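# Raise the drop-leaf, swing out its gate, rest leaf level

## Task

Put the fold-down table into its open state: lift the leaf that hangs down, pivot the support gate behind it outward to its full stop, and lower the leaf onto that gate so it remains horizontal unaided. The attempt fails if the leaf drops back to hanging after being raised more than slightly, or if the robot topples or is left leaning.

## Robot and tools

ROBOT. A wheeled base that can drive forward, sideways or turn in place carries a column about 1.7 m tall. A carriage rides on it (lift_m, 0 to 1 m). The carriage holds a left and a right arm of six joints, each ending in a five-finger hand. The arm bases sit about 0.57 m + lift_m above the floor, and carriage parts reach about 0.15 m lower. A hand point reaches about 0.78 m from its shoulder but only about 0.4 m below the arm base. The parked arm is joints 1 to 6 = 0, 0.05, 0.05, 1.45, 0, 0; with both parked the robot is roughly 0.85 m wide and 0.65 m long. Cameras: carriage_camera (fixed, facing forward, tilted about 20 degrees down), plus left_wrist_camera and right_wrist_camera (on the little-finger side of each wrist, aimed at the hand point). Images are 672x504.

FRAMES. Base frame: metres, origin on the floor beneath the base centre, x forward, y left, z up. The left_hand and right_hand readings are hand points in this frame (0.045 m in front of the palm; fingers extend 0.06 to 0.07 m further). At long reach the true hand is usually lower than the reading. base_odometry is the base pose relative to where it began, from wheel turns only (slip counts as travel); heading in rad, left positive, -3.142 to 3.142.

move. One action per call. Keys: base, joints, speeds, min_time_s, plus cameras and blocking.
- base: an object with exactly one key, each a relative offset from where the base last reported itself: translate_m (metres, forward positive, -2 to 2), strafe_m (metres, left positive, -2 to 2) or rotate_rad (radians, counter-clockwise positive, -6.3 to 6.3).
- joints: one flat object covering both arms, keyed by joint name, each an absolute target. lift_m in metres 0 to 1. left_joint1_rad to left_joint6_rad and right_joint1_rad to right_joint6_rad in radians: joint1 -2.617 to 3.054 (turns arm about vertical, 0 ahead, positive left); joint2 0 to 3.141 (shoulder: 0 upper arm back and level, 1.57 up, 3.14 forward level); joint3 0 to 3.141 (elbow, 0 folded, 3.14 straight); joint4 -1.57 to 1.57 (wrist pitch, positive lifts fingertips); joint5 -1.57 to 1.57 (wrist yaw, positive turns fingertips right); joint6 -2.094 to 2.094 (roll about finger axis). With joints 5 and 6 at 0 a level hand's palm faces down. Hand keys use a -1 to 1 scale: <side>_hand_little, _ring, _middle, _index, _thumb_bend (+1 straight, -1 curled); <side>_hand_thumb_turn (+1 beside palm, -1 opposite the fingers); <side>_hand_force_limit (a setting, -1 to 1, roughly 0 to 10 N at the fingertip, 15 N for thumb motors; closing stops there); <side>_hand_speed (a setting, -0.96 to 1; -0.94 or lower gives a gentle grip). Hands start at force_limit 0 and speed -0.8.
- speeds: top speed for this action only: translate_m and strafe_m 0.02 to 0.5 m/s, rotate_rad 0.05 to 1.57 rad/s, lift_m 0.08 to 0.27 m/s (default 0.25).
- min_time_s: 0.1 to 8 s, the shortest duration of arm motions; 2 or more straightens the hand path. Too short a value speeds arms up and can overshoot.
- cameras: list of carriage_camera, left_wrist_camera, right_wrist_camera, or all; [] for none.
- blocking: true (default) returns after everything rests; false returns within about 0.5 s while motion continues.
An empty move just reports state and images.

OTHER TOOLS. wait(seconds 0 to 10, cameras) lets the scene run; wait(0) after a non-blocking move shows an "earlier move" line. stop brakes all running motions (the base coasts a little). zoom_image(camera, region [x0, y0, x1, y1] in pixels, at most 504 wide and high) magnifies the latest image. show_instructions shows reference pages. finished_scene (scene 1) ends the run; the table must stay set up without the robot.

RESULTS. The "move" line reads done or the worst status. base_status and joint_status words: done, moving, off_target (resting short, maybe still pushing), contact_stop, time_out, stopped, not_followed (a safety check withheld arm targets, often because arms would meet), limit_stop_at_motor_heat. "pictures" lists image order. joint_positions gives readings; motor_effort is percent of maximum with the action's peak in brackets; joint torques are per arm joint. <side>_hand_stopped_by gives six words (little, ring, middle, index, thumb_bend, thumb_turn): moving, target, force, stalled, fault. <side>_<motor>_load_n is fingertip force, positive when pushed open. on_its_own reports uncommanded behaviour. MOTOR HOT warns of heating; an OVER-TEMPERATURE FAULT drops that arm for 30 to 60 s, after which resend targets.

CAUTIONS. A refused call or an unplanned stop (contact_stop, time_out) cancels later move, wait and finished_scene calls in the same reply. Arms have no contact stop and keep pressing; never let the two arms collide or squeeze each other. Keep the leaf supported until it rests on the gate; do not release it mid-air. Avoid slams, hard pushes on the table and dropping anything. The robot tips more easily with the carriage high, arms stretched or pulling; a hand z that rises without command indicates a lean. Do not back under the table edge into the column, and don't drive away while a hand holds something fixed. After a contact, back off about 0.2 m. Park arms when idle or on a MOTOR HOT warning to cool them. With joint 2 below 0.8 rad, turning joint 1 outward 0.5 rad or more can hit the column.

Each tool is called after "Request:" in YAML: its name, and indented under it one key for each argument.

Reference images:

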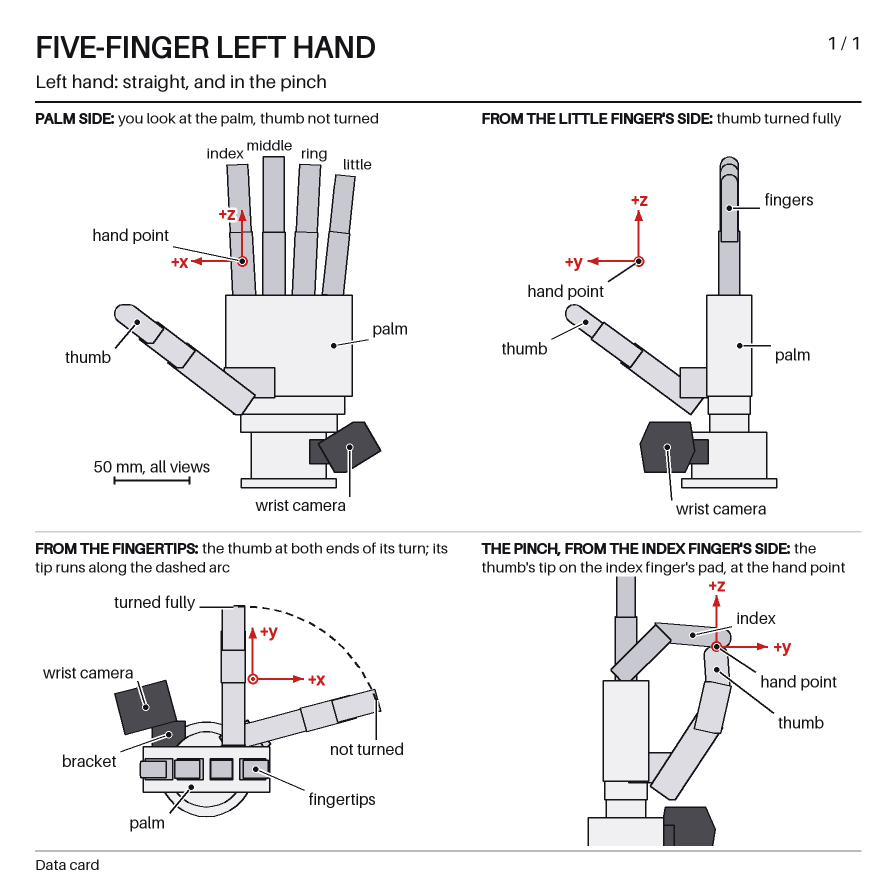

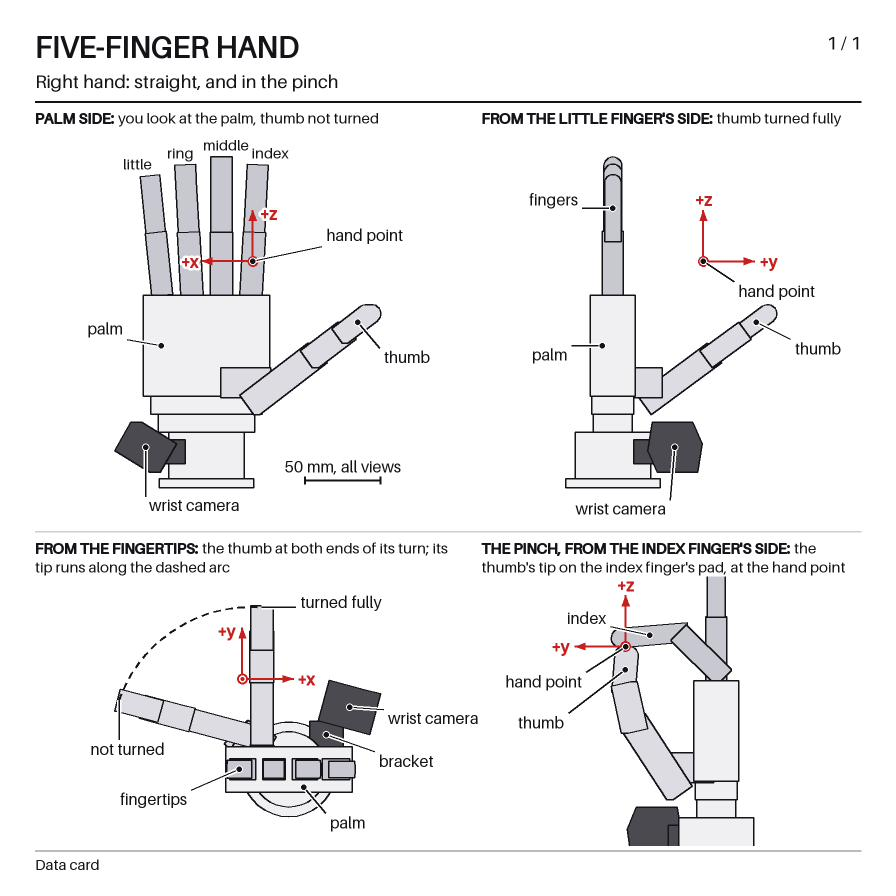

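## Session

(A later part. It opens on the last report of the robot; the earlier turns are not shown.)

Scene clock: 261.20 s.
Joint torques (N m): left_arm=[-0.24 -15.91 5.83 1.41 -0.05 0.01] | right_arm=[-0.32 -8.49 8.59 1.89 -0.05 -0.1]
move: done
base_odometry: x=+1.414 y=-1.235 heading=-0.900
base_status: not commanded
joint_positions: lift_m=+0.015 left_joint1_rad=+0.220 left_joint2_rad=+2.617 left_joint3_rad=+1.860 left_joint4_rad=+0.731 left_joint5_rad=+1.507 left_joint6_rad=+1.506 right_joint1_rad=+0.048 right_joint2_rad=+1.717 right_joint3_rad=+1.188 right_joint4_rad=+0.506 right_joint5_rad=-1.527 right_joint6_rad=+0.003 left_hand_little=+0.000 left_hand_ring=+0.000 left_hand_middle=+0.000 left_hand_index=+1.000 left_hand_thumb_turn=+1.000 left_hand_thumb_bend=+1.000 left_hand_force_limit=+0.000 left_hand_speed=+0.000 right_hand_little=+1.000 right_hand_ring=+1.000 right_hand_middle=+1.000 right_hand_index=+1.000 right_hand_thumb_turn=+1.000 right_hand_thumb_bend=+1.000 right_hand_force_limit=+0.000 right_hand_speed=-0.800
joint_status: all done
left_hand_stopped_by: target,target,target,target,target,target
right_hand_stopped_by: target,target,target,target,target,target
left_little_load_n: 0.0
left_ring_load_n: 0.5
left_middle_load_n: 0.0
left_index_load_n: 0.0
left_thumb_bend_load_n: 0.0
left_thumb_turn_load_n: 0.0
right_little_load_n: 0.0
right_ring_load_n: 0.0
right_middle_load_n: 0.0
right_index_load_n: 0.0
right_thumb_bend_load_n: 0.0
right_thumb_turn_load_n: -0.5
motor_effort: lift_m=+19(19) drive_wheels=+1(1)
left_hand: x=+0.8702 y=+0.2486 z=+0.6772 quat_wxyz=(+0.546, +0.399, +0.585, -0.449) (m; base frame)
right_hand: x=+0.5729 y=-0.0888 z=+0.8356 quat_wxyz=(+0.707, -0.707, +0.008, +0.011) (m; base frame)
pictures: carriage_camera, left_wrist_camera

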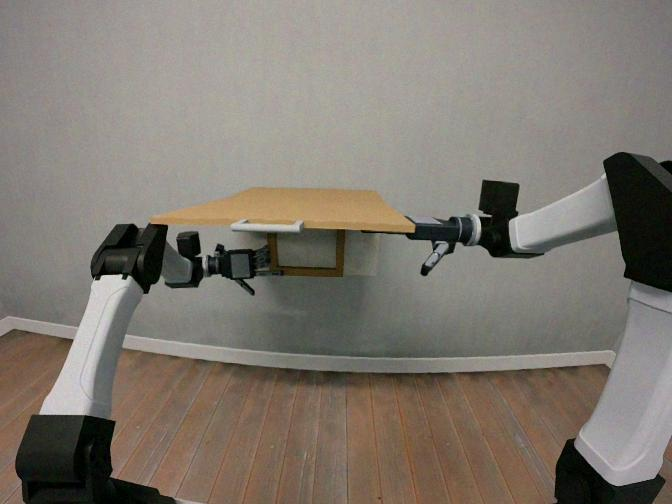

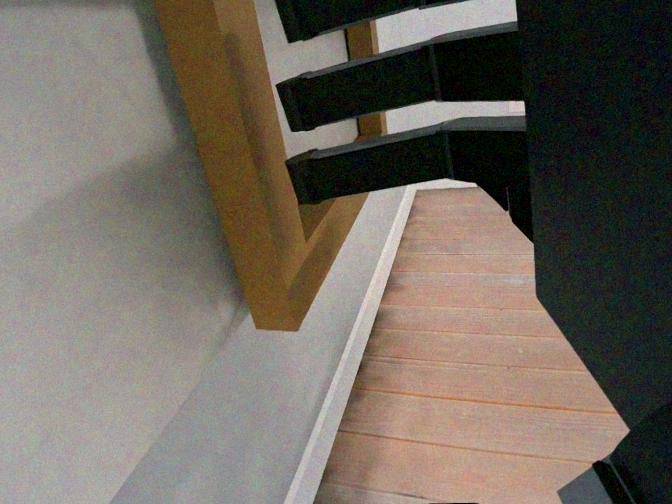

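Request:
move:
  joints: {"left_joint1_rad": 0.08, "left_joint5_rad": 1.39, "left_joint2_rad": 2.60, "left_joint3_rad": 1.90, "left_joint4_rad": 0.71}
  min_time_s: 1.2

Request:
move:
  joints: {"left_joint1_rad": 0.09, "left_joint5_rad": 1.40, "left_joint2_rad": 2.76, "left_joint3_rad": 2.16, "left_joint4_rad": 0.60}
  min_time_s: 1.2
  cameras: ["left_wrist_camera"]

Scene clock: 266.40 s.
Joint torques (N m): left_arm=[-0.57 -13.78 8.64 1.21 -0.07 0.01] | right_arm=[-0.34 -8.81 8.51 1.87 0.02 -0.09]
move: done
base_odometry: x=+1.414 y=-1.235 heading=-0.900
base_status: not commanded
joint_positions: lift_m=+0.015 left_joint1_rad=+0.085 left_joint2_rad=+2.617 left_joint3_rad=+1.878 left_joint4_rad=+0.729 left_joint5_rad=+1.398 left_joint6_rad=+1.506 right_joint1_rad=+0.048 right_joint2_rad=+1.717 right_joint3_rad=+1.188 right_joint4_rad=+0.506 right_joint5_rad=-1.527 right_joint6_rad=+0.003 left_hand_little=+0.000 left_hand_ring=+0.000 left_hand_middle=+0.000 left_hand_index=+1.000 left_hand_thumb_turn=+1.000 left_hand_thumb_bend=+1.000 left_hand_force_limit=+0.000 left_hand_speed=+0.000 right_hand_little=+1.000 right_hand_ring=+1.000 right_hand_middle=+1.000 right_hand_index=+1.000 right_hand_thumb_turn=+1.000 right_hand_thumb_bend=+1.000 right_hand_force_limit=+0.000 right_hand_speed=-0.800
joint_status: all done
left_hand_stopped_by: target,target,target,target,target,target
right_hand_stopped_by: target,target,target,target,target,target
left_little_load_n: 0.0
left_ring_load_n: 0.0
left_middle_load_n: 0.0
left_index_load_n: 0.0
left_thumb_bend_load_n: 0.0
left_thumb_turn_load_n: 0.0
right_little_load_n: 0.0
right_ring_load_n: 0.0
right_middle_load_n: 0.0
right_index_load_n: 0.0
right_thumb_bend_load_n: 0.0
right_thumb_turn_load_n: -0.5
motor_effort: lift_m=+19(19) drive_wheels=+1(1)
left_hand: x=+0.8795 y=+0.1734 z=+0.6831 quat_wxyz=(+0.543, +0.411, +0.576, -0.452) (m; base frame)
right_hand: x=+0.5729 y=-0.0888 z=+0.8356 quat_wxyz=(+0.707, -0.707, +0.008, +0.011) (m; base frame)
pictures: none

Scene clock: 267.90 s.
Joint torques (N m): left_arm=[0.2 -10.14 8.9 1.18 -0.09 0.02] | right_arm=[-0.17 -8.79 8.59 1.95 -0.06 -0.18]
move: done
base_odometry: x=+1.414 y=-1.235 heading=-0.900
base_status: not commanded
joint_positions: lift_m=+0.015 left_joint1_rad=+0.085 left_joint2_rad=+2.720 left_joint3_rad=+2.139 left_joint4_rad=+0.621 left_joint5_rad=+1.406 left_joint6_rad=+1.506 right_joint1_rad=+0.048 right_joint2_rad=+1.717 right_joint3_rad=+1.188 right_joint4_rad=+0.507 right_joint5_rad=-1.527 right_joint6_rad=+0.003 left_hand_little=+0.000 left_hand_ring=+0.000 left_hand_middle=+0.000 left_hand_index=+1.000 left_hand_thumb_turn=+1.000 left_hand_thumb_bend=+1.000 left_hand_force_limit=+0.000 left_hand_speed=+0.000 right_hand_little=+1.000 right_hand_ring=+1.000 right_hand_middle=+1.000 right_hand_index=+1.000 right_hand_thumb_turn=+1.000 right_hand_thumb_bend=+1.000 right_hand_force_limit=+0.000 right_hand_speed=-0.800
joint_status: all done
left_hand_stopped_by: target,target,target,target,target,target
right_hand_stopped_by: target,target,target,target,target,target
left_little_load_n: 0.0
left_ring_load_n: 0.0
left_middle_load_n: -0.5
left_index_load_n: 0.0
left_thumb_bend_load_n: 0.0
left_thumb_turn_load_n: 0.0
right_little_load_n: 0.0
right_ring_load_n: 0.0
right_middle_load_n: 0.0
right_index_load_n: 0.0
right_thumb_bend_load_n: 0.0
right_thumb_turn_load_n: 0.0
motor_effort: lift_m=+19(19) drive_wheels=+1(1)
left_hand: x=+0.9083 y=+0.1751 z=+0.7032 quat_wxyz=(+0.554, +0.425, +0.562, -0.442) (m; base frame)
right_hand: x=+0.5729 y=-0.0888 z=+0.8357 quat_wxyz=(+0.707, -0.707, +0.008, +0.011) (m; base frame)
pictures: left_wrist_camera

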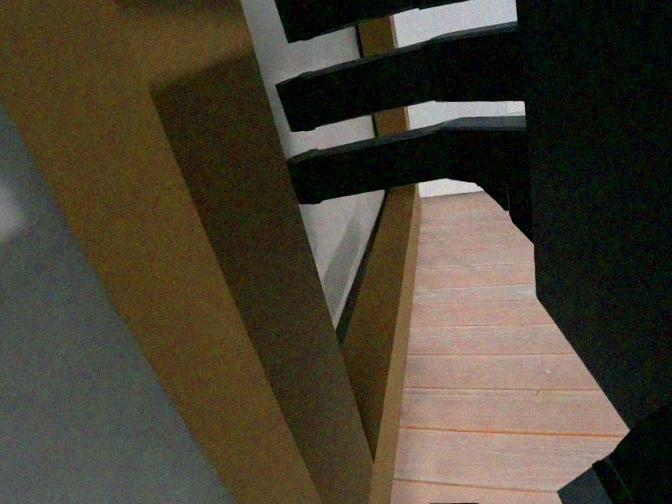

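Request:
move:
  joints: {"left_joint1_rad": 0.18, "left_joint5_rad": 1.48}
  min_time_s: 1.0

Request:
move:
  joints: {"left_hand_little": -0.4, "left_hand_ring": -0.4, "left_hand_middle": -0.4, "left_hand_force_limit": 0.5, "left_hand_speed": -0.5}
  cameras: ["left_wrist_camera"]

Scene clock: 269.70 s.
Joint torques (N m): left_arm=[0.59 -10.1 8.8 1.15 0.06 0.02] | right_arm=[-0.39 -8.65 8.66 1.87 -0.01 -0.11]
move: done
base_odometry: x=+1.414 y=-1.235 heading=-0.900
base_status: not commanded
joint_positions: lift_m=+0.015 left_joint1_rad=+0.169 left_joint2_rad=+2.720 left_joint3_rad=+2.140 left_joint4_rad=+0.618 left_joint5_rad=+1.473 left_joint6_rad=+1.506 right_joint1_rad=+0.048 right_joint2_rad=+1.717 right_joint3_rad=+1.188 right_joint4_rad=+0.506 right_joint5_rad=-1.527 right_joint6_rad=+0.003 left_hand_little=+0.000 left_hand_ring=+0.000 left_hand_middle=+0.000 left_hand_index=+1.000 left_hand_thumb_turn=+1.000 left_hand_thumb_bend=+1.000 left_hand_force_limit=+0.000 left_hand_speed=+0.000 right_hand_little=+1.000 right_hand_ring=+1.000 right_hand_middle=+1.000 right_hand_index=+1.000 right_hand_thumb_turn=+1.000 right_hand_thumb_bend=+1.000 right_hand_force_limit=+0.000 right_hand_speed=-0.800
joint_status: all done
left_hand_stopped_by: target,target,target,target,target,target
right_hand_stopped_by: target,target,target,target,target,target
left_little_load_n: 1.0
left_ring_load_n: 0.0
left_middle_load_n: 0.0
left_index_load_n: 0.0
left_thumb_bend_load_n: 0.0
left_thumb_turn_load_n: 0.0
right_little_load_n: 0.0
right_ring_load_n: 0.0
right_middle_load_n: 0.0
right_index_load_n: 0.0
right_thumb_bend_load_n: 0.0
right_thumb_turn_load_n: -0.5
motor_effort: lift_m=+19(19) drive_wheels=+1(1)
left_hand: x=+0.9052 y=+0.2252 z=+0.7025 quat_wxyz=(+0.557, +0.420, +0.567, -0.438) (m; base frame)
right_hand: x=+0.5729 y=-0.0888 z=+0.8356 quat_wxyz=(+0.707, -0.707, +0.008, +0.011) (m; base frame)
pictures: none

Scene clock: 270.50 s.
Joint torques (N m): left_arm=[2.89 -10.07 8.68 1.13 -0.24 0.02] | right_arm=[-0.49 -8.87 8.64 1.9 -0.01 -0.11]
move: off_target
base_odometry: x=+1.414 y=-1.235 heading=-0.900
base_status: not commanded
joint_positions: lift_m=+0.015 left_joint1_rad=+0.139 left_joint2_rad=+2.720 left_joint3_rad=+2.141 left_joint4_rad=+0.618 left_joint5_rad=+1.501 left_joint6_rad=+1.506 right_joint1_rad=+0.048 right_joint2_rad=+1.717 right_joint3_rad=+1.188 right_joint4_rad=+0.506 right_joint5_rad=-1.527 right_joint6_rad=+0.003 left_hand_little=-0.400 left_hand_ring=-0.362 left_hand_middle=-0.317 left_hand_index=+1.000 left_hand_thumb_turn=+1.000 left_hand_thumb_bend=+1.000 left_hand_force_limit=+0.500 left_hand_speed=-0.500 right_hand_little=+1.000 right_hand_ring=+1.000 right_hand_middle=+1.000 right_hand_index=+1.000 right_hand_thumb_turn=+1.000 right_hand_thumb_bend=+1.000 right_hand_force_limit=+0.000 right_hand_speed=-0.800
joint_status: left_hand_ring off_target (ended at -0.362, target -0.400); left_hand_middle off_target (ended at -0.317, target -0.400); the others done
left_hand_stopped_by: target,force,force,target,target,target
right_hand_stopped_by: target,target,target,target,target,target
left_little_load_n: 1.5
left_ring_load_n: 4.5
left_middle_load_n: 0.0
left_index_load_n: 0.0
left_thumb_bend_load_n: 0.0
left_thumb_turn_load_n: 0.0
right_little_load_n: 0.0
right_ring_load_n: 0.0
right_middle_load_n: 0.0
right_index_load_n: 0.0
right_thumb_bend_load_n: 0.0
right_thumb_turn_load_n: 0.0
motor_effort: lift_m=+19(19) drive_wheels=+1(1)
left_hand: x=+0.8978 y=+0.2022 z=+0.7028 quat_wxyz=(+0.544, +0.437, +0.554, -0.453) (m; base frame)
right_hand: x=+0.5729 y=-0.0888 z=+0.8356 quat_wxyz=(+0.707, -0.707, +0.008, +0.011) (m; base frame)
pictures: left_wrist_camera

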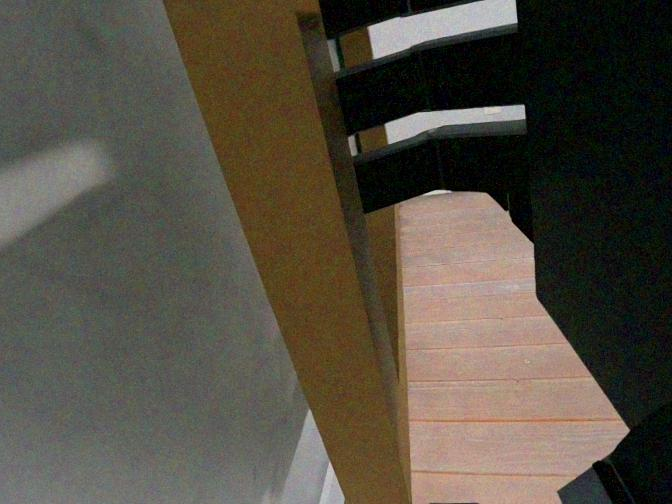

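Request:
move:
  joints: {"left_joint1_rad": 0.15, "left_joint2_rad": 2.53, "left_joint3_rad": 1.75, "left_joint4_rad": 0.80, "left_joint5_rad": 1.45}
  min_time_s: 2
  cameras: ["left_wrist_camera", "carriage_camera"]

Scene clock: 273.53 s.
Joint torques (N m): left_arm=[1.33 -15.86 5.04 1.16 -0.14 -0.04] | right_arm=[-0.34 -8.84 8.49 1.74 0 -0.07]
move: off_target
base_odometry: x=+1.414 y=-1.235 heading=-0.900
base_status: not commanded
joint_positions: lift_m=+0.015 left_joint1_rad=+0.130 left_joint2_rad=+2.579 left_joint3_rad=+1.769 left_joint4_rad=+0.818 left_joint5_rad=+1.464 left_joint6_rad=+1.511 right_joint1_rad=+0.048 right_joint2_rad=+1.717 right_joint3_rad=+1.188 right_joint4_rad=+0.519 right_joint5_rad=-1.527 right_joint6_rad=+0.003 left_hand_little=-0.400 left_hand_ring=-0.362 left_hand_middle=-0.317 left_hand_index=+1.000 left_hand_thumb_turn=+1.000 left_hand_thumb_bend=+1.000 left_hand_force_limit=+0.500 left_hand_speed=-0.500 right_hand_little=+1.000 right_hand_ring=+1.000 right_hand_middle=+1.000 right_hand_index=+1.000 right_hand_thumb_turn=+1.000 right_hand_thumb_bend=+1.000 right_hand_force_limit=+0.000 right_hand_speed=-0.800
joint_status: left_joint1_rad off_target (ended at +0.130, target +0.150); the others done
left_hand_stopped_by: target,force,force,target,target,target
right_hand_stopped_by: target,target,target,target,target,target
left_little_load_n: 4.0
left_ring_load_n: 2.0
left_middle_load_n: 0.0
left_index_load_n: 0.0
left_thumb_bend_load_n: 0.0
left_thumb_turn_load_n: 0.0
right_little_load_n: 0.0
right_ring_load_n: 0.0
right_middle_load_n: 0.0
right_index_load_n: -0.5
right_thumb_bend_load_n: 0.0
right_thumb_turn_load_n: -0.5
motor_effort: lift_m=+19(19) drive_wheels=+1(1)
left_hand: x=+0.8598 y=+0.1939 z=+0.6790 quat_wxyz=(+0.544, +0.423, +0.567, -0.452) (m; base frame)
right_hand: x=+0.5737 y=-0.0887 z=+0.8363 quat_wxyz=(+0.707, -0.707, +0.003, +0.006) (m; base frame)
pictures: carriage_camera, left_wrist_camera

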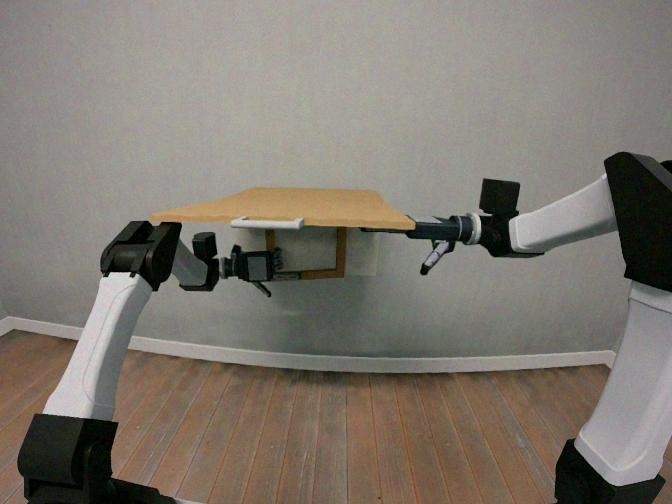

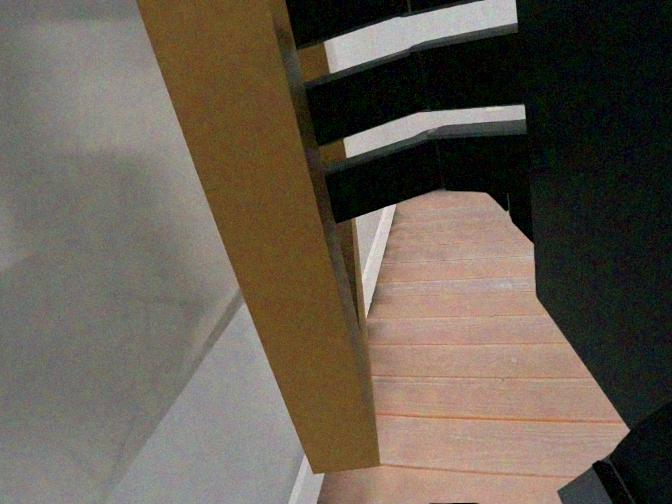

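Request:
move:
  joints: {"left_joint1_rad": 0.065, "left_joint2_rad": 2.275, "left_joint3_rad": 1.28, "left_joint4_rad": 1.01, "left_joint5_rad": 1.26}
  min_time_s: 2.5
  cameras: ["left_wrist_camera", "carriage_camera"]

Scene clock: 277.53 s.
Joint torques (N m): left_arm=[-0.69 -13.6 5.39 1.61 -0.07 0.01] | right_arm=[-0.29 -8.64 8.51 1.64 -0.02 -0.13]
move: done
base_odometry: x=+1.414 y=-1.235 heading=-0.900
base_status: not commanded
joint_positions: lift_m=+0.015 left_joint1_rad=+0.071 left_joint2_rad=+2.319 left_joint3_rad=+1.287 left_joint4_rad=+1.002 left_joint5_rad=+1.268 left_joint6_rad=+1.507 right_joint1_rad=+0.048 right_joint2_rad=+1.715 right_joint3_rad=+1.188 right_joint4_rad=+0.527 right_joint5_rad=-1.527 right_joint6_rad=+0.003 left_hand_little=-0.400 left_hand_ring=-0.362 left_hand_middle=-0.317 left_hand_index=+1.000 left_hand_thumb_turn=+1.000 left_hand_thumb_bend=+1.000 left_hand_force_limit=+0.500 left_hand_speed=-0.500 right_hand_little=+1.000 right_hand_ring=+1.000 right_hand_middle=+1.000 right_hand_index=+1.000 right_hand_thumb_turn=+1.000 right_hand_thumb_bend=+1.000 right_hand_force_limit=+0.000 right_hand_speed=-0.800
joint_status: all done
left_hand_stopped_by: target,force,force,target,target,target
right_hand_stopped_by: target,target,target,target,target,target
left_little_load_n: 0.0
left_ring_load_n: 0.0
left_middle_load_n: 0.0
left_index_load_n: 0.0
left_thumb_bend_load_n: 0.0
left_thumb_turn_load_n: 0.0
right_little_load_n: 0.0
right_ring_load_n: -0.5
right_middle_load_n: -0.5
right_index_load_n: 0.0
right_thumb_bend_load_n: 0.0
right_thumb_turn_load_n: 0.0
motor_effort: lift_m=+19(19) drive_wheels=+1(1)
left_hand: x=+0.8058 y=+0.1730 z=+0.6814 quat_wxyz=(+0.562, +0.373, +0.605, -0.423) (m; base frame)
right_hand: x=+0.5740 y=-0.0887 z=+0.8376 quat_wxyz=(+0.707, -0.707, +0.000, +0.002) (m; base frame)
pictures: carriage_camera, left_wrist_camera

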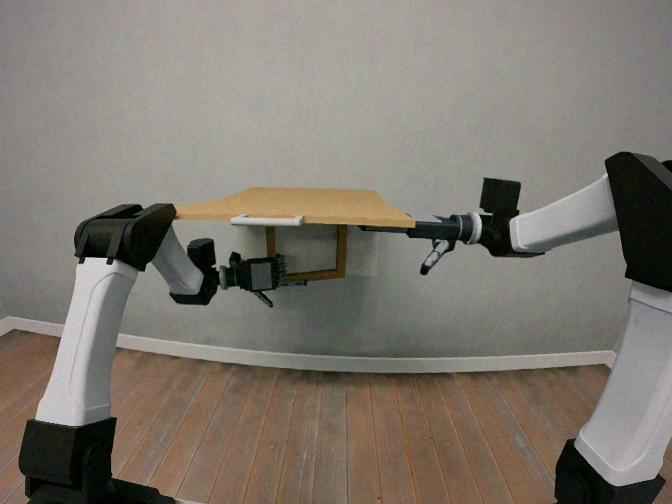

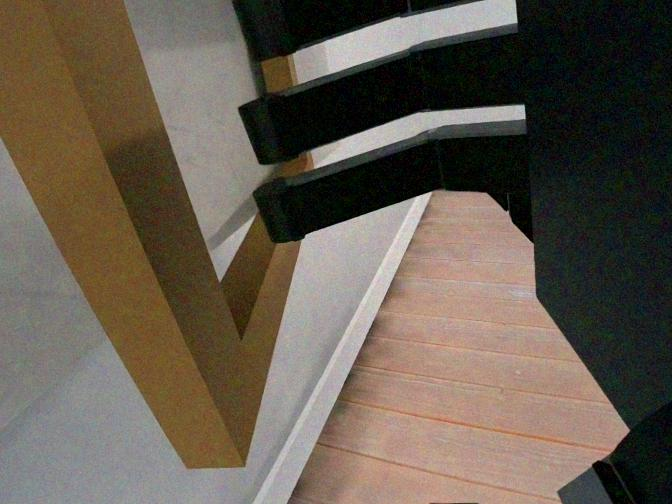

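Request:
move:
  cameras: ["all"]

Scene clock: 279.67 s.
Joint torques (N m): left_arm=[-0.68 -13.6 5.38 1.59 -0.06 0.01] | right_arm=[-0.01 -8.55 8.69 1.66 -0.04 -0.15]
base_odometry: x=+1.414 y=-1.235 heading=-0.900
base_status: not commanded
joint_positions: lift_m=+0.015 left_joint1_rad=+0.071 left_joint2_rad=+2.319 left_joint3_rad=+1.287 left_joint4_rad=+1.002 left_joint5_rad=+1.268 left_joint6_rad=+1.507 right_joint1_rad=+0.048 right_joint2_rad=+1.715 right_joint3_rad=+1.188 right_joint4_rad=+0.527 right_joint5_rad=-1.527 right_joint6_rad=+0.003 left_hand_little=-0.400 left_hand_ring=-0.362 left_hand_middle=-0.317 left_hand_index=+1.000 left_hand_thumb_turn=+1.000 left_hand_thumb_bend=+1.000 left_hand_force_limit=+0.500 left_hand_speed=-0.500 right_hand_little=+1.000 right_hand_ring=+1.000 right_hand_middle=+1.000 right_hand_index=+1.000 right_hand_thumb_turn=+1.000 right_hand_thumb_bend=+1.000 right_hand_force_limit=+0.000 right_hand_speed=-0.800
joint_status: all done
left_hand_stopped_by: target,force,force,target,target,target
right_hand_stopped_by: target,target,target,target,target,target
left_little_load_n: 0.0
left_ring_load_n: 0.0
left_middle_load_n: 0.0
left_index_load_n: 0.0
left_thumb_bend_load_n: 0.0
left_thumb_turn_load_n: 0.0
right_little_load_n: 0.0
right_ring_load_n: 0.0
right_middle_load_n: 0.0
right_index_load_n: 0.0
right_thumb_bend_load_n: 0.0
right_thumb_turn_load_n: -0.5
motor_effort: lift_m=+19(19) drive_wheels=+1(1)
left_hand: x=+0.8058 y=+0.1730 z=+0.6814 quat_wxyz=(+0.563, +0.372, +0.605, -0.423) (m; base frame)
right_hand: x=+0.5740 y=-0.0887 z=+0.8376 quat_wxyz=(+0.707, -0.707, +0.000, +0.002) (m; base frame)
pictures: carriage_camera, left_wrist_camera, right_wrist_camera

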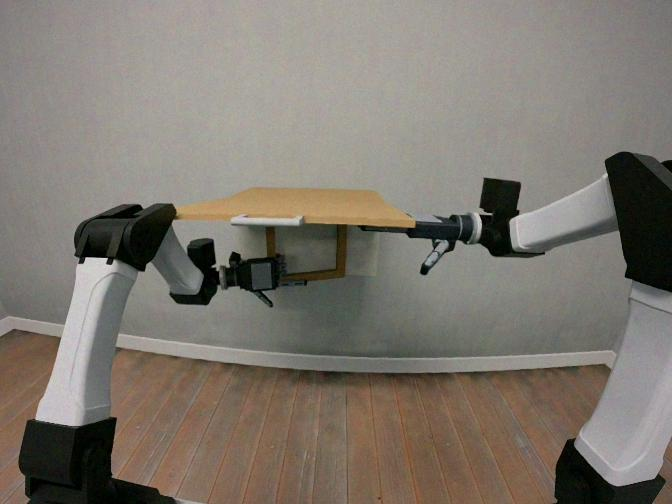

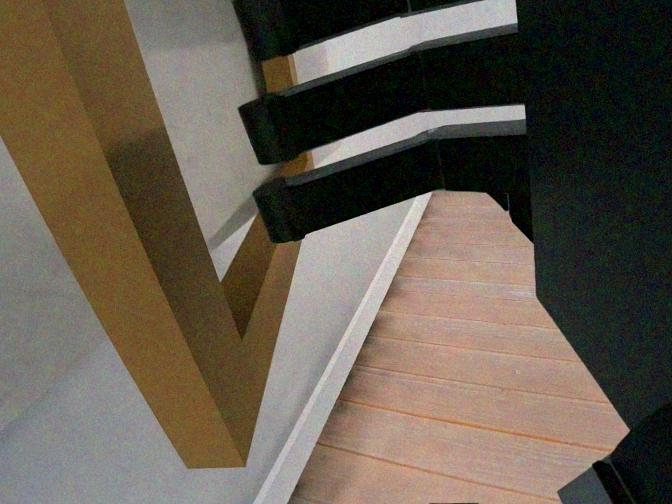

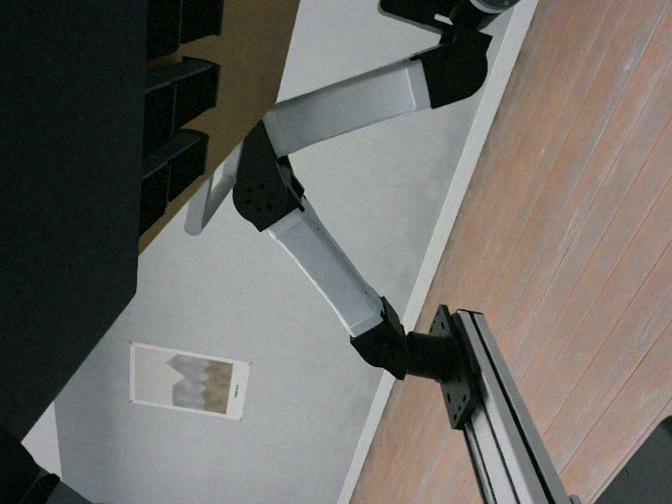

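Request:
move:
  joints: {"left_hand_little": 1, "left_hand_ring": 1, "left_hand_middle": 1}

Request:
move:
  joints: {"left_joint1_rad": 0.357, "left_joint2_rad": 2.227, "left_joint3_rad": 1.185, "left_joint4_rad": 1.08, "left_joint5_rad": 1.527, "left_joint6_rad": 1.5}
  min_time_s: 2

Request:
move:
  joints: {"left_joint1_rad": 0.414, "left_joint2_rad": 2.50, "left_joint3_rad": 1.73, "left_joint4_rad": 0.81, "left_joint5_rad": 1.544, "left_joint6_rad": 1.5}
  min_time_s: 2
  cameras: ["left_wrist_camera", "carriage_camera"]

Scene clock: 290.10 s.
Joint torques (N m): left_arm=[-0.69 -13.6 5.38 1.58 -0.05 0] | right_arm=[-0.42 -8.57 8.59 1.68 -0.1 -0.14]
move: done
base_odometry: x=+1.414 y=-1.235 heading=-0.900
base_status: not commanded
joint_positions: lift_m=+0.015 left_joint1_rad=+0.071 left_joint2_rad=+2.319 left_joint3_rad=+1.287 left_joint4_rad=+1.002 left_joint5_rad=+1.267 left_joint6_rad=+1.506 right_joint1_rad=+0.048 right_joint2_rad=+1.715 right_joint3_rad=+1.188 right_joint4_rad=+0.527 right_joint5_rad=-1.527 right_joint6_rad=+0.003 left_hand_little=+1.000 left_hand_ring=+1.000 left_hand_middle=+1.000 left_hand_index=+1.000 left_hand_thumb_turn=+1.000 left_hand_thumb_bend=+1.000 left_hand_force_limit=+0.500 left_hand_speed=-0.500 right_hand_little=+1.000 right_hand_ring=+1.000 right_hand_middle=+1.000 right_hand_index=+1.000 right_hand_thumb_turn=+1.000 right_hand_thumb_bend=+1.000 right_hand_force_limit=+0.000 right_hand_speed=-0.800
joint_status: all done
left_hand_stopped_by: target,target,target,target,target,target
right_hand_stopped_by: target,target,target,target,target,target
left_little_load_n: 0.0
left_ring_load_n: 0.0
left_middle_load_n: 0.0
left_index_load_n: 0.0
left_thumb_bend_load_n: 0.0
left_thumb_turn_load_n: 0.0
right_little_load_n: 0.0
right_ring_load_n: 0.0
right_middle_load_n: 0.0
right_index_load_n: 0.0
right_thumb_bend_load_n: 0.0
right_thumb_turn_load_n: -0.5
motor_effort: lift_m=+19(19) drive_wheels=+1(1)
left_hand: x=+0.8060 y=+0.1731 z=+0.6814 quat_wxyz=(+0.563, +0.372, +0.605, -0.423) (m; base frame)
right_hand: x=+0.5740 y=-0.0887 z=+0.8376 quat_wxyz=(+0.707, -0.707, +0.000, +0.002) (m; base frame)
pictures: none

Scene clock: 292.40 s.
Joint torques (N m): left_arm=[0.1 -12.72 4.78 1.37 0.1 0] | right_arm=[-0.32 -8.65 8.51 1.93 0 -0.11]
move: done
base_odometry: x=+1.414 y=-1.235 heading=-0.900
base_status: not commanded
joint_positions: lift_m=+0.015 left_joint1_rad=+0.353 left_joint2_rad=+2.268 left_joint3_rad=+1.195 left_joint4_rad=+1.071 left_joint5_rad=+1.519 left_joint6_rad=+1.506 right_joint1_rad=+0.048 right_joint2_rad=+1.715 right_joint3_rad=+1.188 right_joint4_rad=+0.503 right_joint5_rad=-1.527 right_joint6_rad=+0.004 left_hand_little=+1.000 left_hand_ring=+1.000 left_hand_middle=+1.000 left_hand_index=+1.000 left_hand_thumb_turn=+1.000 left_hand_thumb_bend=+1.000 left_hand_force_limit=+0.500 left_hand_speed=-0.500 right_hand_little=+1.000 right_hand_ring=+1.000 right_hand_middle=+1.000 right_hand_index=+1.000 right_hand_thumb_turn=+1.000 right_hand_thumb_bend=+1.000 right_hand_force_limit=+0.000 right_hand_speed=-0.800
joint_status: all done
left_hand_stopped_by: target,target,target,target,target,target
right_hand_stopped_by: target,target,target,target,target,target
left_little_load_n: 0.0
left_ring_load_n: 0.0
left_middle_load_n: 0.0
left_index_load_n: 0.0
left_thumb_bend_load_n: 0.0
left_thumb_turn_load_n: 0.0
right_little_load_n: 0.0
right_ring_load_n: 0.0
right_middle_load_n: 0.0
right_index_load_n: 0.0
right_thumb_bend_load_n: 0.0
right_thumb_turn_load_n: 0.0
motor_effort: lift_m=+19(19) drive_wheels=+1(1)
left_hand: x=+0.7686 y=+0.2945 z=+0.6886 quat_wxyz=(+0.577, +0.370, +0.603, -0.409) (m; base frame)
right_hand: x=+0.5724 y=-0.0888 z=+0.8364 quat_wxyz=(+0.707, -0.707, +0.008, +0.011) (m; base frame)
pictures: none

Scene clock: 294.70 s.
Joint torques (N m): left_arm=[0.18 -8.95 8.27 1.06 0.03 0] | right_arm=[-0.4 -8.57 8.54 1.94 -0.04 -0.13]
move: done
base_odometry: x=+1.414 y=-1.235 heading=-0.900
base_status: not commanded
joint_positions: lift_m=+0.015 left_joint1_rad=+0.409 left_joint2_rad=+2.464 left_joint3_rad=+1.710 left_joint4_rad=+0.829 left_joint5_rad=+1.536 left_joint6_rad=+1.506 right_joint1_rad=+0.048 right_joint2_rad=+1.715 right_joint3_rad=+1.188 right_joint4_rad=+0.503 right_joint5_rad=-1.527 right_joint6_rad=+0.004 left_hand_little=+1.000 left_hand_ring=+1.000 left_hand_middle=+1.000 left_hand_index=+1.000 left_hand_thumb_turn=+1.000 left_hand_thumb_bend=+1.000 left_hand_force_limit=+0.500 left_hand_speed=-0.500 right_hand_little=+1.000 right_hand_ring=+1.000 right_hand_middle=+1.000 right_hand_index=+1.000 right_hand_thumb_turn=+1.000 right_hand_thumb_bend=+1.000 right_hand_force_limit=+0.000 right_hand_speed=-0.800
joint_status: all done
left_hand_stopped_by: target,target,target,target,target,target
right_hand_stopped_by: target,target,target,target,target,target
left_little_load_n: 0.0
left_ring_load_n: 0.0
left_middle_load_n: 0.0
left_index_load_n: 0.0
left_thumb_bend_load_n: 0.0
left_thumb_turn_load_n: 0.0
right_little_load_n: 0.0
right_ring_load_n: 0.0
right_middle_load_n: 0.0
right_index_load_n: -0.5
right_thumb_bend_load_n: 0.0
right_thumb_turn_load_n: -0.5
motor_effort: lift_m=+19(19) drive_wheels=+1(1)
left_hand: x=+0.8468 y=+0.3575 z=+0.7249 quat_wxyz=(+0.600, +0.380, +0.595, -0.375) (m; base frame)
right_hand: x=+0.5724 y=-0.0888 z=+0.8364 quat_wxyz=(+0.707, -0.707, +0.008, +0.011) (m; base frame)
pictures: carriage_camera, left_wrist_camera

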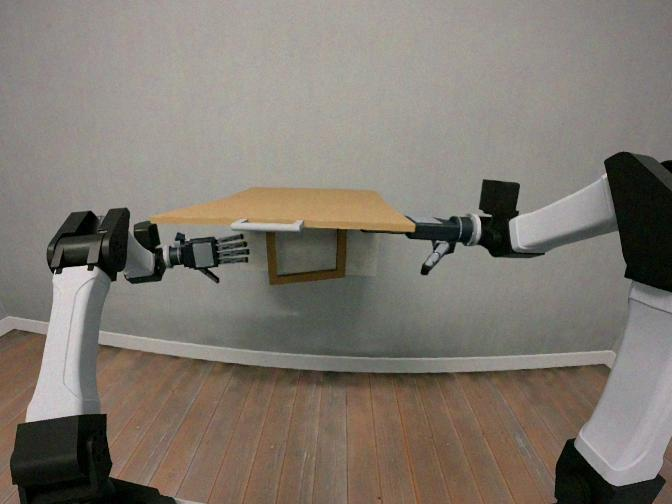

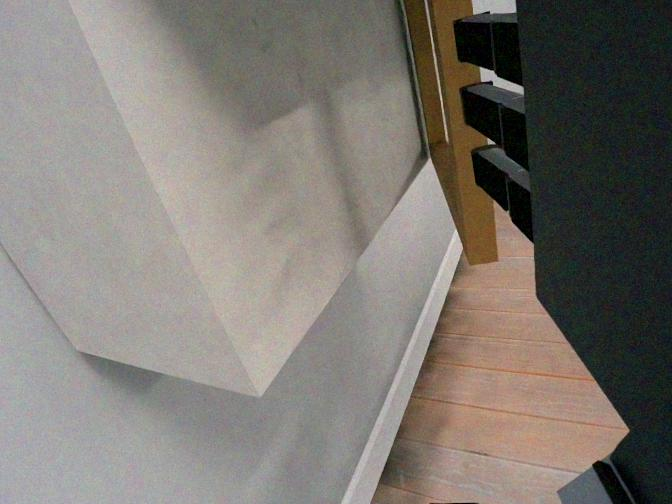

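Request:
move:
  joints: {"left_joint1_rad": 0.268, "left_joint2_rad": 2.65, "left_joint3_rad": 1.971, "left_joint4_rad": 0.6875, "left_joint5_rad": 1.418, "left_joint6_rad": 1.5}
  min_time_s: 2
  cameras: ["left_wrist_camera"]

Scene clock: 298.33 s.
Joint torques (N m): left_arm=[-0.55 -9.76 8.65 1.17 -0.11 0] | right_arm=[-0.21 -8.53 8.65 1.93 -0.1 -0.14]
move: done
base_odometry: x=+1.414 y=-1.235 heading=-0.900
base_status: not commanded
joint_positions: lift_m=+0.015 left_joint1_rad=+0.273 left_joint2_rad=+2.612 left_joint3_rad=+1.950 left_joint4_rad=+0.706 left_joint5_rad=+1.426 left_joint6_rad=+1.506 right_joint1_rad=+0.048 right_joint2_rad=+1.715 right_joint3_rad=+1.188 right_joint4_rad=+0.503 right_joint5_rad=-1.527 right_joint6_rad=+0.004 left_hand_little=+1.000 left_hand_ring=+1.000 left_hand_middle=+1.000 left_hand_index=+1.000 left_hand_thumb_turn=+1.000 left_hand_thumb_bend=+1.000 left_hand_force_limit=+0.500 left_hand_speed=-0.500 right_hand_little=+1.000 right_hand_ring=+1.000 right_hand_middle=+1.000 right_hand_index=+1.000 right_hand_thumb_turn=+1.000 right_hand_thumb_bend=+1.000 right_hand_force_limit=+0.000 right_hand_speed=-0.800
joint_status: all done
left_hand_stopped_by: target,target,target,target,target,target
right_hand_stopped_by: target,target,target,target,target,target
left_little_load_n: -0.5
left_ring_load_n: 0.0
left_middle_load_n: 0.0
left_index_load_n: 0.0
left_thumb_bend_load_n: 0.0
left_thumb_turn_load_n: 0.0
right_little_load_n: 0.0
right_ring_load_n: 0.0
right_middle_load_n: 0.0
right_index_load_n: 0.0
right_thumb_bend_load_n: 0.0
right_thumb_turn_load_n: -0.5
motor_effort: lift_m=+19(19) drive_wheels=+1(1)
left_hand: x=+0.8970 y=+0.2955 z=+0.7101 quat_wxyz=(+0.590, +0.378, +0.595, -0.393) (m; base frame)
right_hand: x=+0.5724 y=-0.0888 z=+0.8364 quat_wxyz=(+0.707, -0.707, +0.008, +0.011) (m; base frame)
pictures: left_wrist_camera

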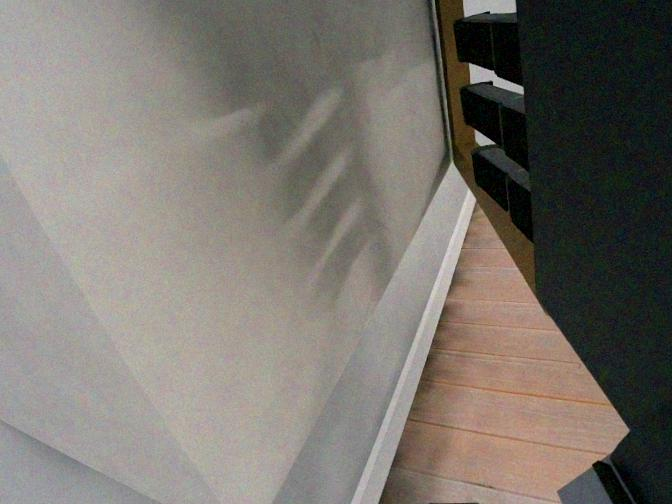

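Request:
move:
  joints: {"left_joint1_rad": 0.14, "left_joint2_rad": 2.60, "left_joint3_rad": 1.92, "left_joint4_rad": 0.72, "left_joint5_rad": 1.30, "left_joint6_rad": 1.5}
  min_time_s: 2

Request:
move:
  joints: {"left_joint1_rad": 0.075, "left_joint2_rad": 2.57, "left_joint3_rad": 1.865, "left_joint4_rad": 0.717, "left_joint5_rad": 1.209, "left_joint6_rad": 1.5}
  min_time_s: 1.5
  cameras: ["left_wrist_camera"]

Scene clock: 305.80 s.
Joint torques (N m): left_arm=[-0.69 -13.6 6.19 1.55 -0.09 0] | right_arm=[-0.12 -8.47 8.7 1.8 -0.06 -0.11]
move: done
base_odometry: x=+1.414 y=-1.235 heading=-0.900
base_status: not commanded
joint_positions: lift_m=+0.015 left_joint1_rad=+0.146 left_joint2_rad=+2.612 left_joint3_rad=+1.930 left_joint4_rad=+0.712 left_joint5_rad=+1.308 left_joint6_rad=+1.506 right_joint1_rad=+0.048 right_joint2_rad=+1.715 right_joint3_rad=+1.188 right_joint4_rad=+0.516 right_joint5_rad=-1.526 right_joint6_rad=+0.004 left_hand_little=+1.000 left_hand_ring=+1.000 left_hand_middle=+1.000 left_hand_index=+1.000 left_hand_thumb_turn=+1.000 left_hand_thumb_bend=+1.000 left_hand_force_limit=+0.500 left_hand_speed=-0.500 right_hand_little=+1.000 right_hand_ring=+1.000 right_hand_middle=+1.000 right_hand_index=+1.000 right_hand_thumb_turn=+1.000 right_hand_thumb_bend=+1.000 right_hand_force_limit=+0.000 right_hand_speed=-0.800
joint_status: all done
left_hand_stopped_by: target,target,target,target,target,target
right_hand_stopped_by: target,target,target,target,target,target
left_little_load_n: 0.0
left_ring_load_n: 0.0
left_middle_load_n: 0.0
left_index_load_n: 0.0
left_thumb_bend_load_n: 0.0
left_thumb_turn_load_n: 0.0
right_little_load_n: -0.5
right_ring_load_n: 0.0
right_middle_load_n: 0.0
right_index_load_n: 0.0
right_thumb_bend_load_n: 0.0
right_thumb_turn_load_n: -0.5
motor_effort: lift_m=+19(19) drive_wheels=+0(1)
left_hand: x=+0.9077 y=+0.2258 z=+0.7037 quat_wxyz=(+0.586, +0.376, +0.596, -0.400) (m; base frame)
right_hand: x=+0.5733 y=-0.0887 z=+0.8371 quat_wxyz=(+0.707, -0.707, +0.004, +0.006) (m; base frame)
pictures: none

Scene clock: 307.60 s.
Joint torques (N m): left_arm=[-4.86 -15.82 5.81 1.48 -0.21 0.03] | right_arm=[-0.25 -8.53 8.75 1.89 -0.03 -0.14]
move: off_target
base_odometry: x=+1.414 y=-1.235 heading=-0.900
base_status: not commanded
joint_positions: lift_m=+0.015 left_joint1_rad=+0.136 left_joint2_rad=+2.612 left_joint3_rad=+1.879 left_joint4_rad=+0.722 left_joint5_rad=+1.230 left_joint6_rad=+1.504 right_joint1_rad=+0.048 right_joint2_rad=+1.715 right_joint3_rad=+1.188 right_joint4_rad=+0.507 right_joint5_rad=-1.526 right_joint6_rad=+0.004 left_hand_little=+1.000 left_hand_ring=+1.000 left_hand_middle=+1.000 left_hand_index=+1.000 left_hand_thumb_turn=+1.000 left_hand_thumb_bend=+1.000 left_hand_force_limit=+0.500 left_hand_speed=-0.500 right_hand_little=+1.000 right_hand_ring=+1.000 right_hand_middle=+1.000 right_hand_index=+1.000 right_hand_thumb_turn=+1.000 right_hand_thumb_bend=+1.000 right_hand_force_limit=+0.000 right_hand_speed=-0.800
joint_status: left_joint1_rad off_target (ended at +0.136, target +0.075); the others done
left_hand_stopped_by: target,target,target,target,target,target
right_hand_stopped_by: target,target,target,target,target,target
left_little_load_n: 0.0
left_ring_load_n: 0.0
left_middle_load_n: 0.0
left_index_load_n: 0.0
left_thumb_bend_load_n: 0.0
left_thumb_turn_load_n: 0.0
right_little_load_n: -0.5
right_ring_load_n: 0.0
right_middle_load_n: 0.0
right_index_load_n: 0.0
right_thumb_bend_load_n: 0.0
right_thumb_turn_load_n: -0.5
motor_effort: lift_m=+19(19) drive_wheels=+0(1)
left_hand: x=+0.9116 y=+0.2284 z=+0.6846 quat_wxyz=(+0.588, +0.345, +0.619, -0.390) (m; base frame)
right_hand: x=+0.5728 y=-0.0888 z=+0.8366 quat_wxyz=(+0.707, -0.707, +0.007, +0.010) (m; base frame)
pictures: left_wrist_camera

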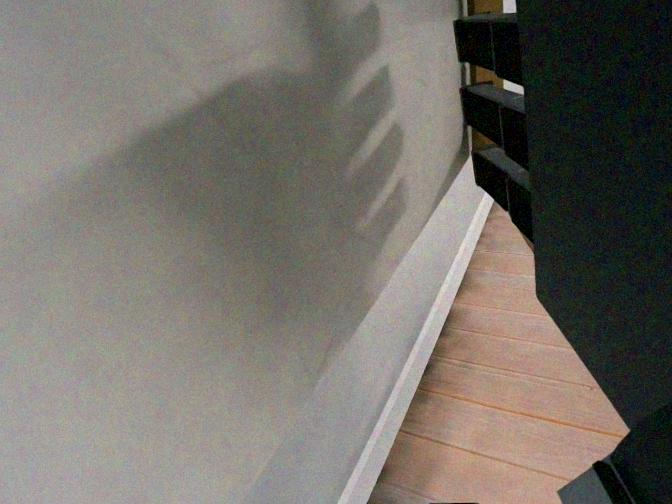

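Request:
move:
  joints: {"left_joint1_rad": 0.07, "left_joint2_rad": 2.47, "left_joint3_rad": 1.558, "left_joint4_rad": 0.94, "left_joint5_rad": 1.08, "left_joint6_rad": 1.5}
  min_time_s: 2
  cameras: ["left_wrist_camera", "carriage_camera"]

Scene clock: 310.63 s.
Joint torques (N m): left_arm=[-3.37 -15.95 5.52 1.58 0.08 0.03] | right_arm=[-0.36 -8.72 8.72 1.79 -0.03 -0.19]
move: off_target
base_odometry: x=+1.414 y=-1.235 heading=-0.900
base_status: not commanded
joint_positions: lift_m=+0.015 left_joint1_rad=+0.112 left_joint2_rad=+2.526 left_joint3_rad=+1.568 left_joint4_rad=+0.947 left_joint5_rad=+1.074 left_joint6_rad=+1.503 right_joint1_rad=+0.048 right_joint2_rad=+1.715 right_joint3_rad=+1.188 right_joint4_rad=+0.517 right_joint5_rad=-1.526 right_joint6_rad=+0.004 left_hand_little=+1.000 left_hand_ring=+1.000 left_hand_middle=+1.000 left_hand_index=+1.000 left_hand_thumb_turn=+1.000 left_hand_thumb_bend=+1.000 left_hand_force_limit=+0.500 left_hand_speed=-0.500 right_hand_little=+1.000 right_hand_ring=+1.000 right_hand_middle=+1.000 right_hand_index=+1.000 right_hand_thumb_turn=+1.000 right_hand_thumb_bend=+1.000 right_hand_force_limit=+0.000 right_hand_speed=-0.800
joint_status: left_joint1_rad off_target (ended at +0.112, target +0.070); the others done
left_hand_stopped_by: target,target,target,target,target,target
right_hand_stopped_by: target,target,target,target,target,target
left_little_load_n: 0.0
left_ring_load_n: 0.0
left_middle_load_n: 0.0
left_index_load_n: 0.0
left_thumb_bend_load_n: 0.0
left_thumb_turn_load_n: 0.0
right_little_load_n: 0.0
right_ring_load_n: 0.0
right_middle_load_n: 0.0
right_index_load_n: 0.0
right_thumb_bend_load_n: 0.0
right_thumb_turn_load_n: 0.0
motor_effort: lift_m=+19(19) drive_wheels=+0(0)
left_hand: x=+0.8869 y=+0.2300 z=+0.6571 quat_wxyz=(+0.612, +0.304, +0.641, -0.350) (m; base frame)
right_hand: x=+0.5734 y=-0.0887 z=+0.8371 quat_wxyz=(+0.707, -0.707, +0.004, +0.006) (m; base frame)
pictures: carriage_camera, left_wrist_camera

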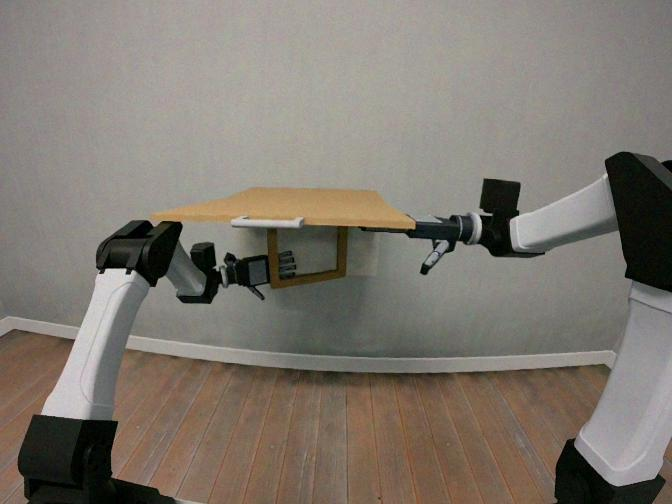

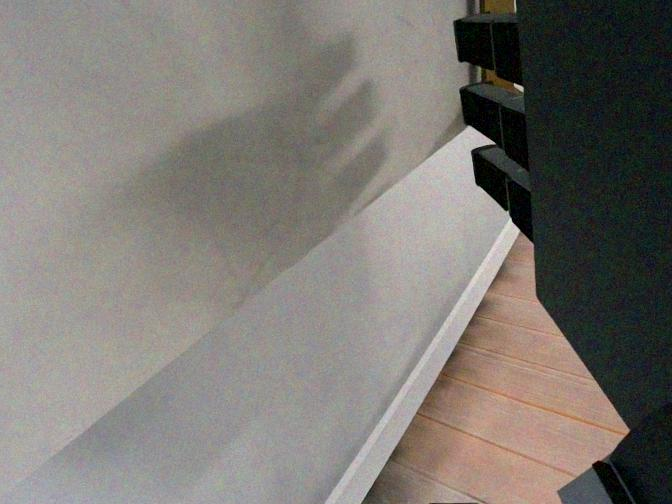

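Request:
move:
  joints: {"left_joint1_rad": 0.0, "left_joint2_rad": 2.34, "left_joint3_rad": 1.302, "left_joint4_rad": 1.07, "left_joint5_rad": 0.88, "left_joint6_rad": 1.5}
  min_time_s: 2
  cameras: ["left_wrist_camera", "carriage_camera"]

Scene clock: 314.23 s.
Joint torques (N m): left_arm=[-4.86 -14.87 5.93 1.81 0.21 0.03] | right_arm=[-0.46 -8.62 8.4 1.69 -0.02 -0.19]
move: off_target
base_odometry: x=+1.414 y=-1.235 heading=-0.900
base_status: not commanded
joint_positions: lift_m=+0.015 left_joint1_rad=+0.061 left_joint2_rad=+2.395 left_joint3_rad=+1.303 left_joint4_rad=+1.069 left_joint5_rad=+0.862 left_joint6_rad=+1.503 right_joint1_rad=+0.048 right_joint2_rad=+1.715 right_joint3_rad=+1.188 right_joint4_rad=+0.526 right_joint5_rad=-1.526 right_joint6_rad=+0.004 left_hand_little=+1.000 left_hand_ring=+1.000 left_hand_middle=+1.000 left_hand_index=+1.000 left_hand_thumb_turn=+1.000 left_hand_thumb_bend=+1.000 left_hand_force_limit=+0.500 left_hand_speed=-0.500 right_hand_little=+1.000 right_hand_ring=+1.000 right_hand_middle=+1.000 right_hand_index=+1.000 right_hand_thumb_turn=+1.000 right_hand_thumb_bend=+1.000 right_hand_force_limit=+0.000 right_hand_speed=-0.800
joint_status: left_joint1_rad off_target (ended at +0.061, target +0.000); the others done
left_hand_stopped_by: target,target,target,target,target,target
right_hand_stopped_by: target,target,target,target,target,target
left_little_load_n: 0.0
left_ring_load_n: 0.0
left_middle_load_n: 0.0
left_index_load_n: 0.0
left_thumb_bend_load_n: 0.0
left_thumb_turn_load_n: 0.0
right_little_load_n: 0.0
right_ring_load_n: 0.0
right_middle_load_n: 0.0
right_index_load_n: 0.0
right_thumb_bend_load_n: 0.0
right_thumb_turn_load_n: -0.5
motor_effort: lift_m=+19(19) drive_wheels=+0(0)
left_hand: x=+0.8613 y=+0.2289 z=+0.6570 quat_wxyz=(+0.634, +0.250, +0.667, -0.301) (m; base frame)
right_hand: x=+0.5739 y=-0.0887 z=+0.8376 quat_wxyz=(+0.707, -0.707, +0.001, +0.003) (m; base frame)
pictures: carriage_camera, left_wrist_camera

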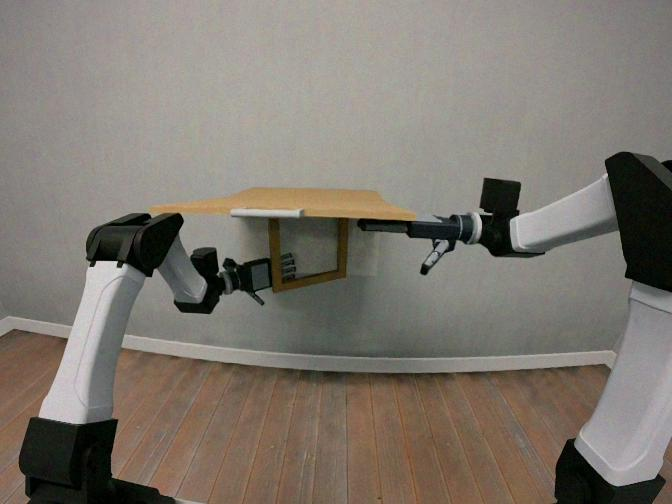

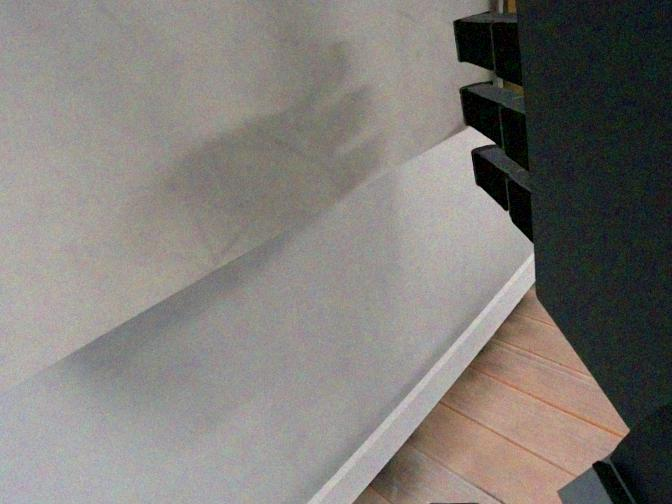

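Request:
zoom_image:
  camera: "carriage_camera"
  region: [80, 170, 440, 320]

Scaled by 1.400 from the camera's 672x504 image, which has a finer 960x720 frame.

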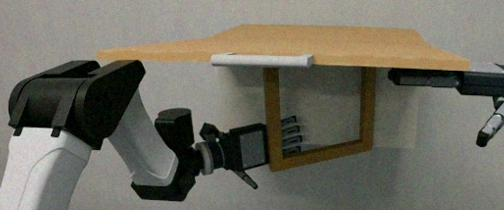

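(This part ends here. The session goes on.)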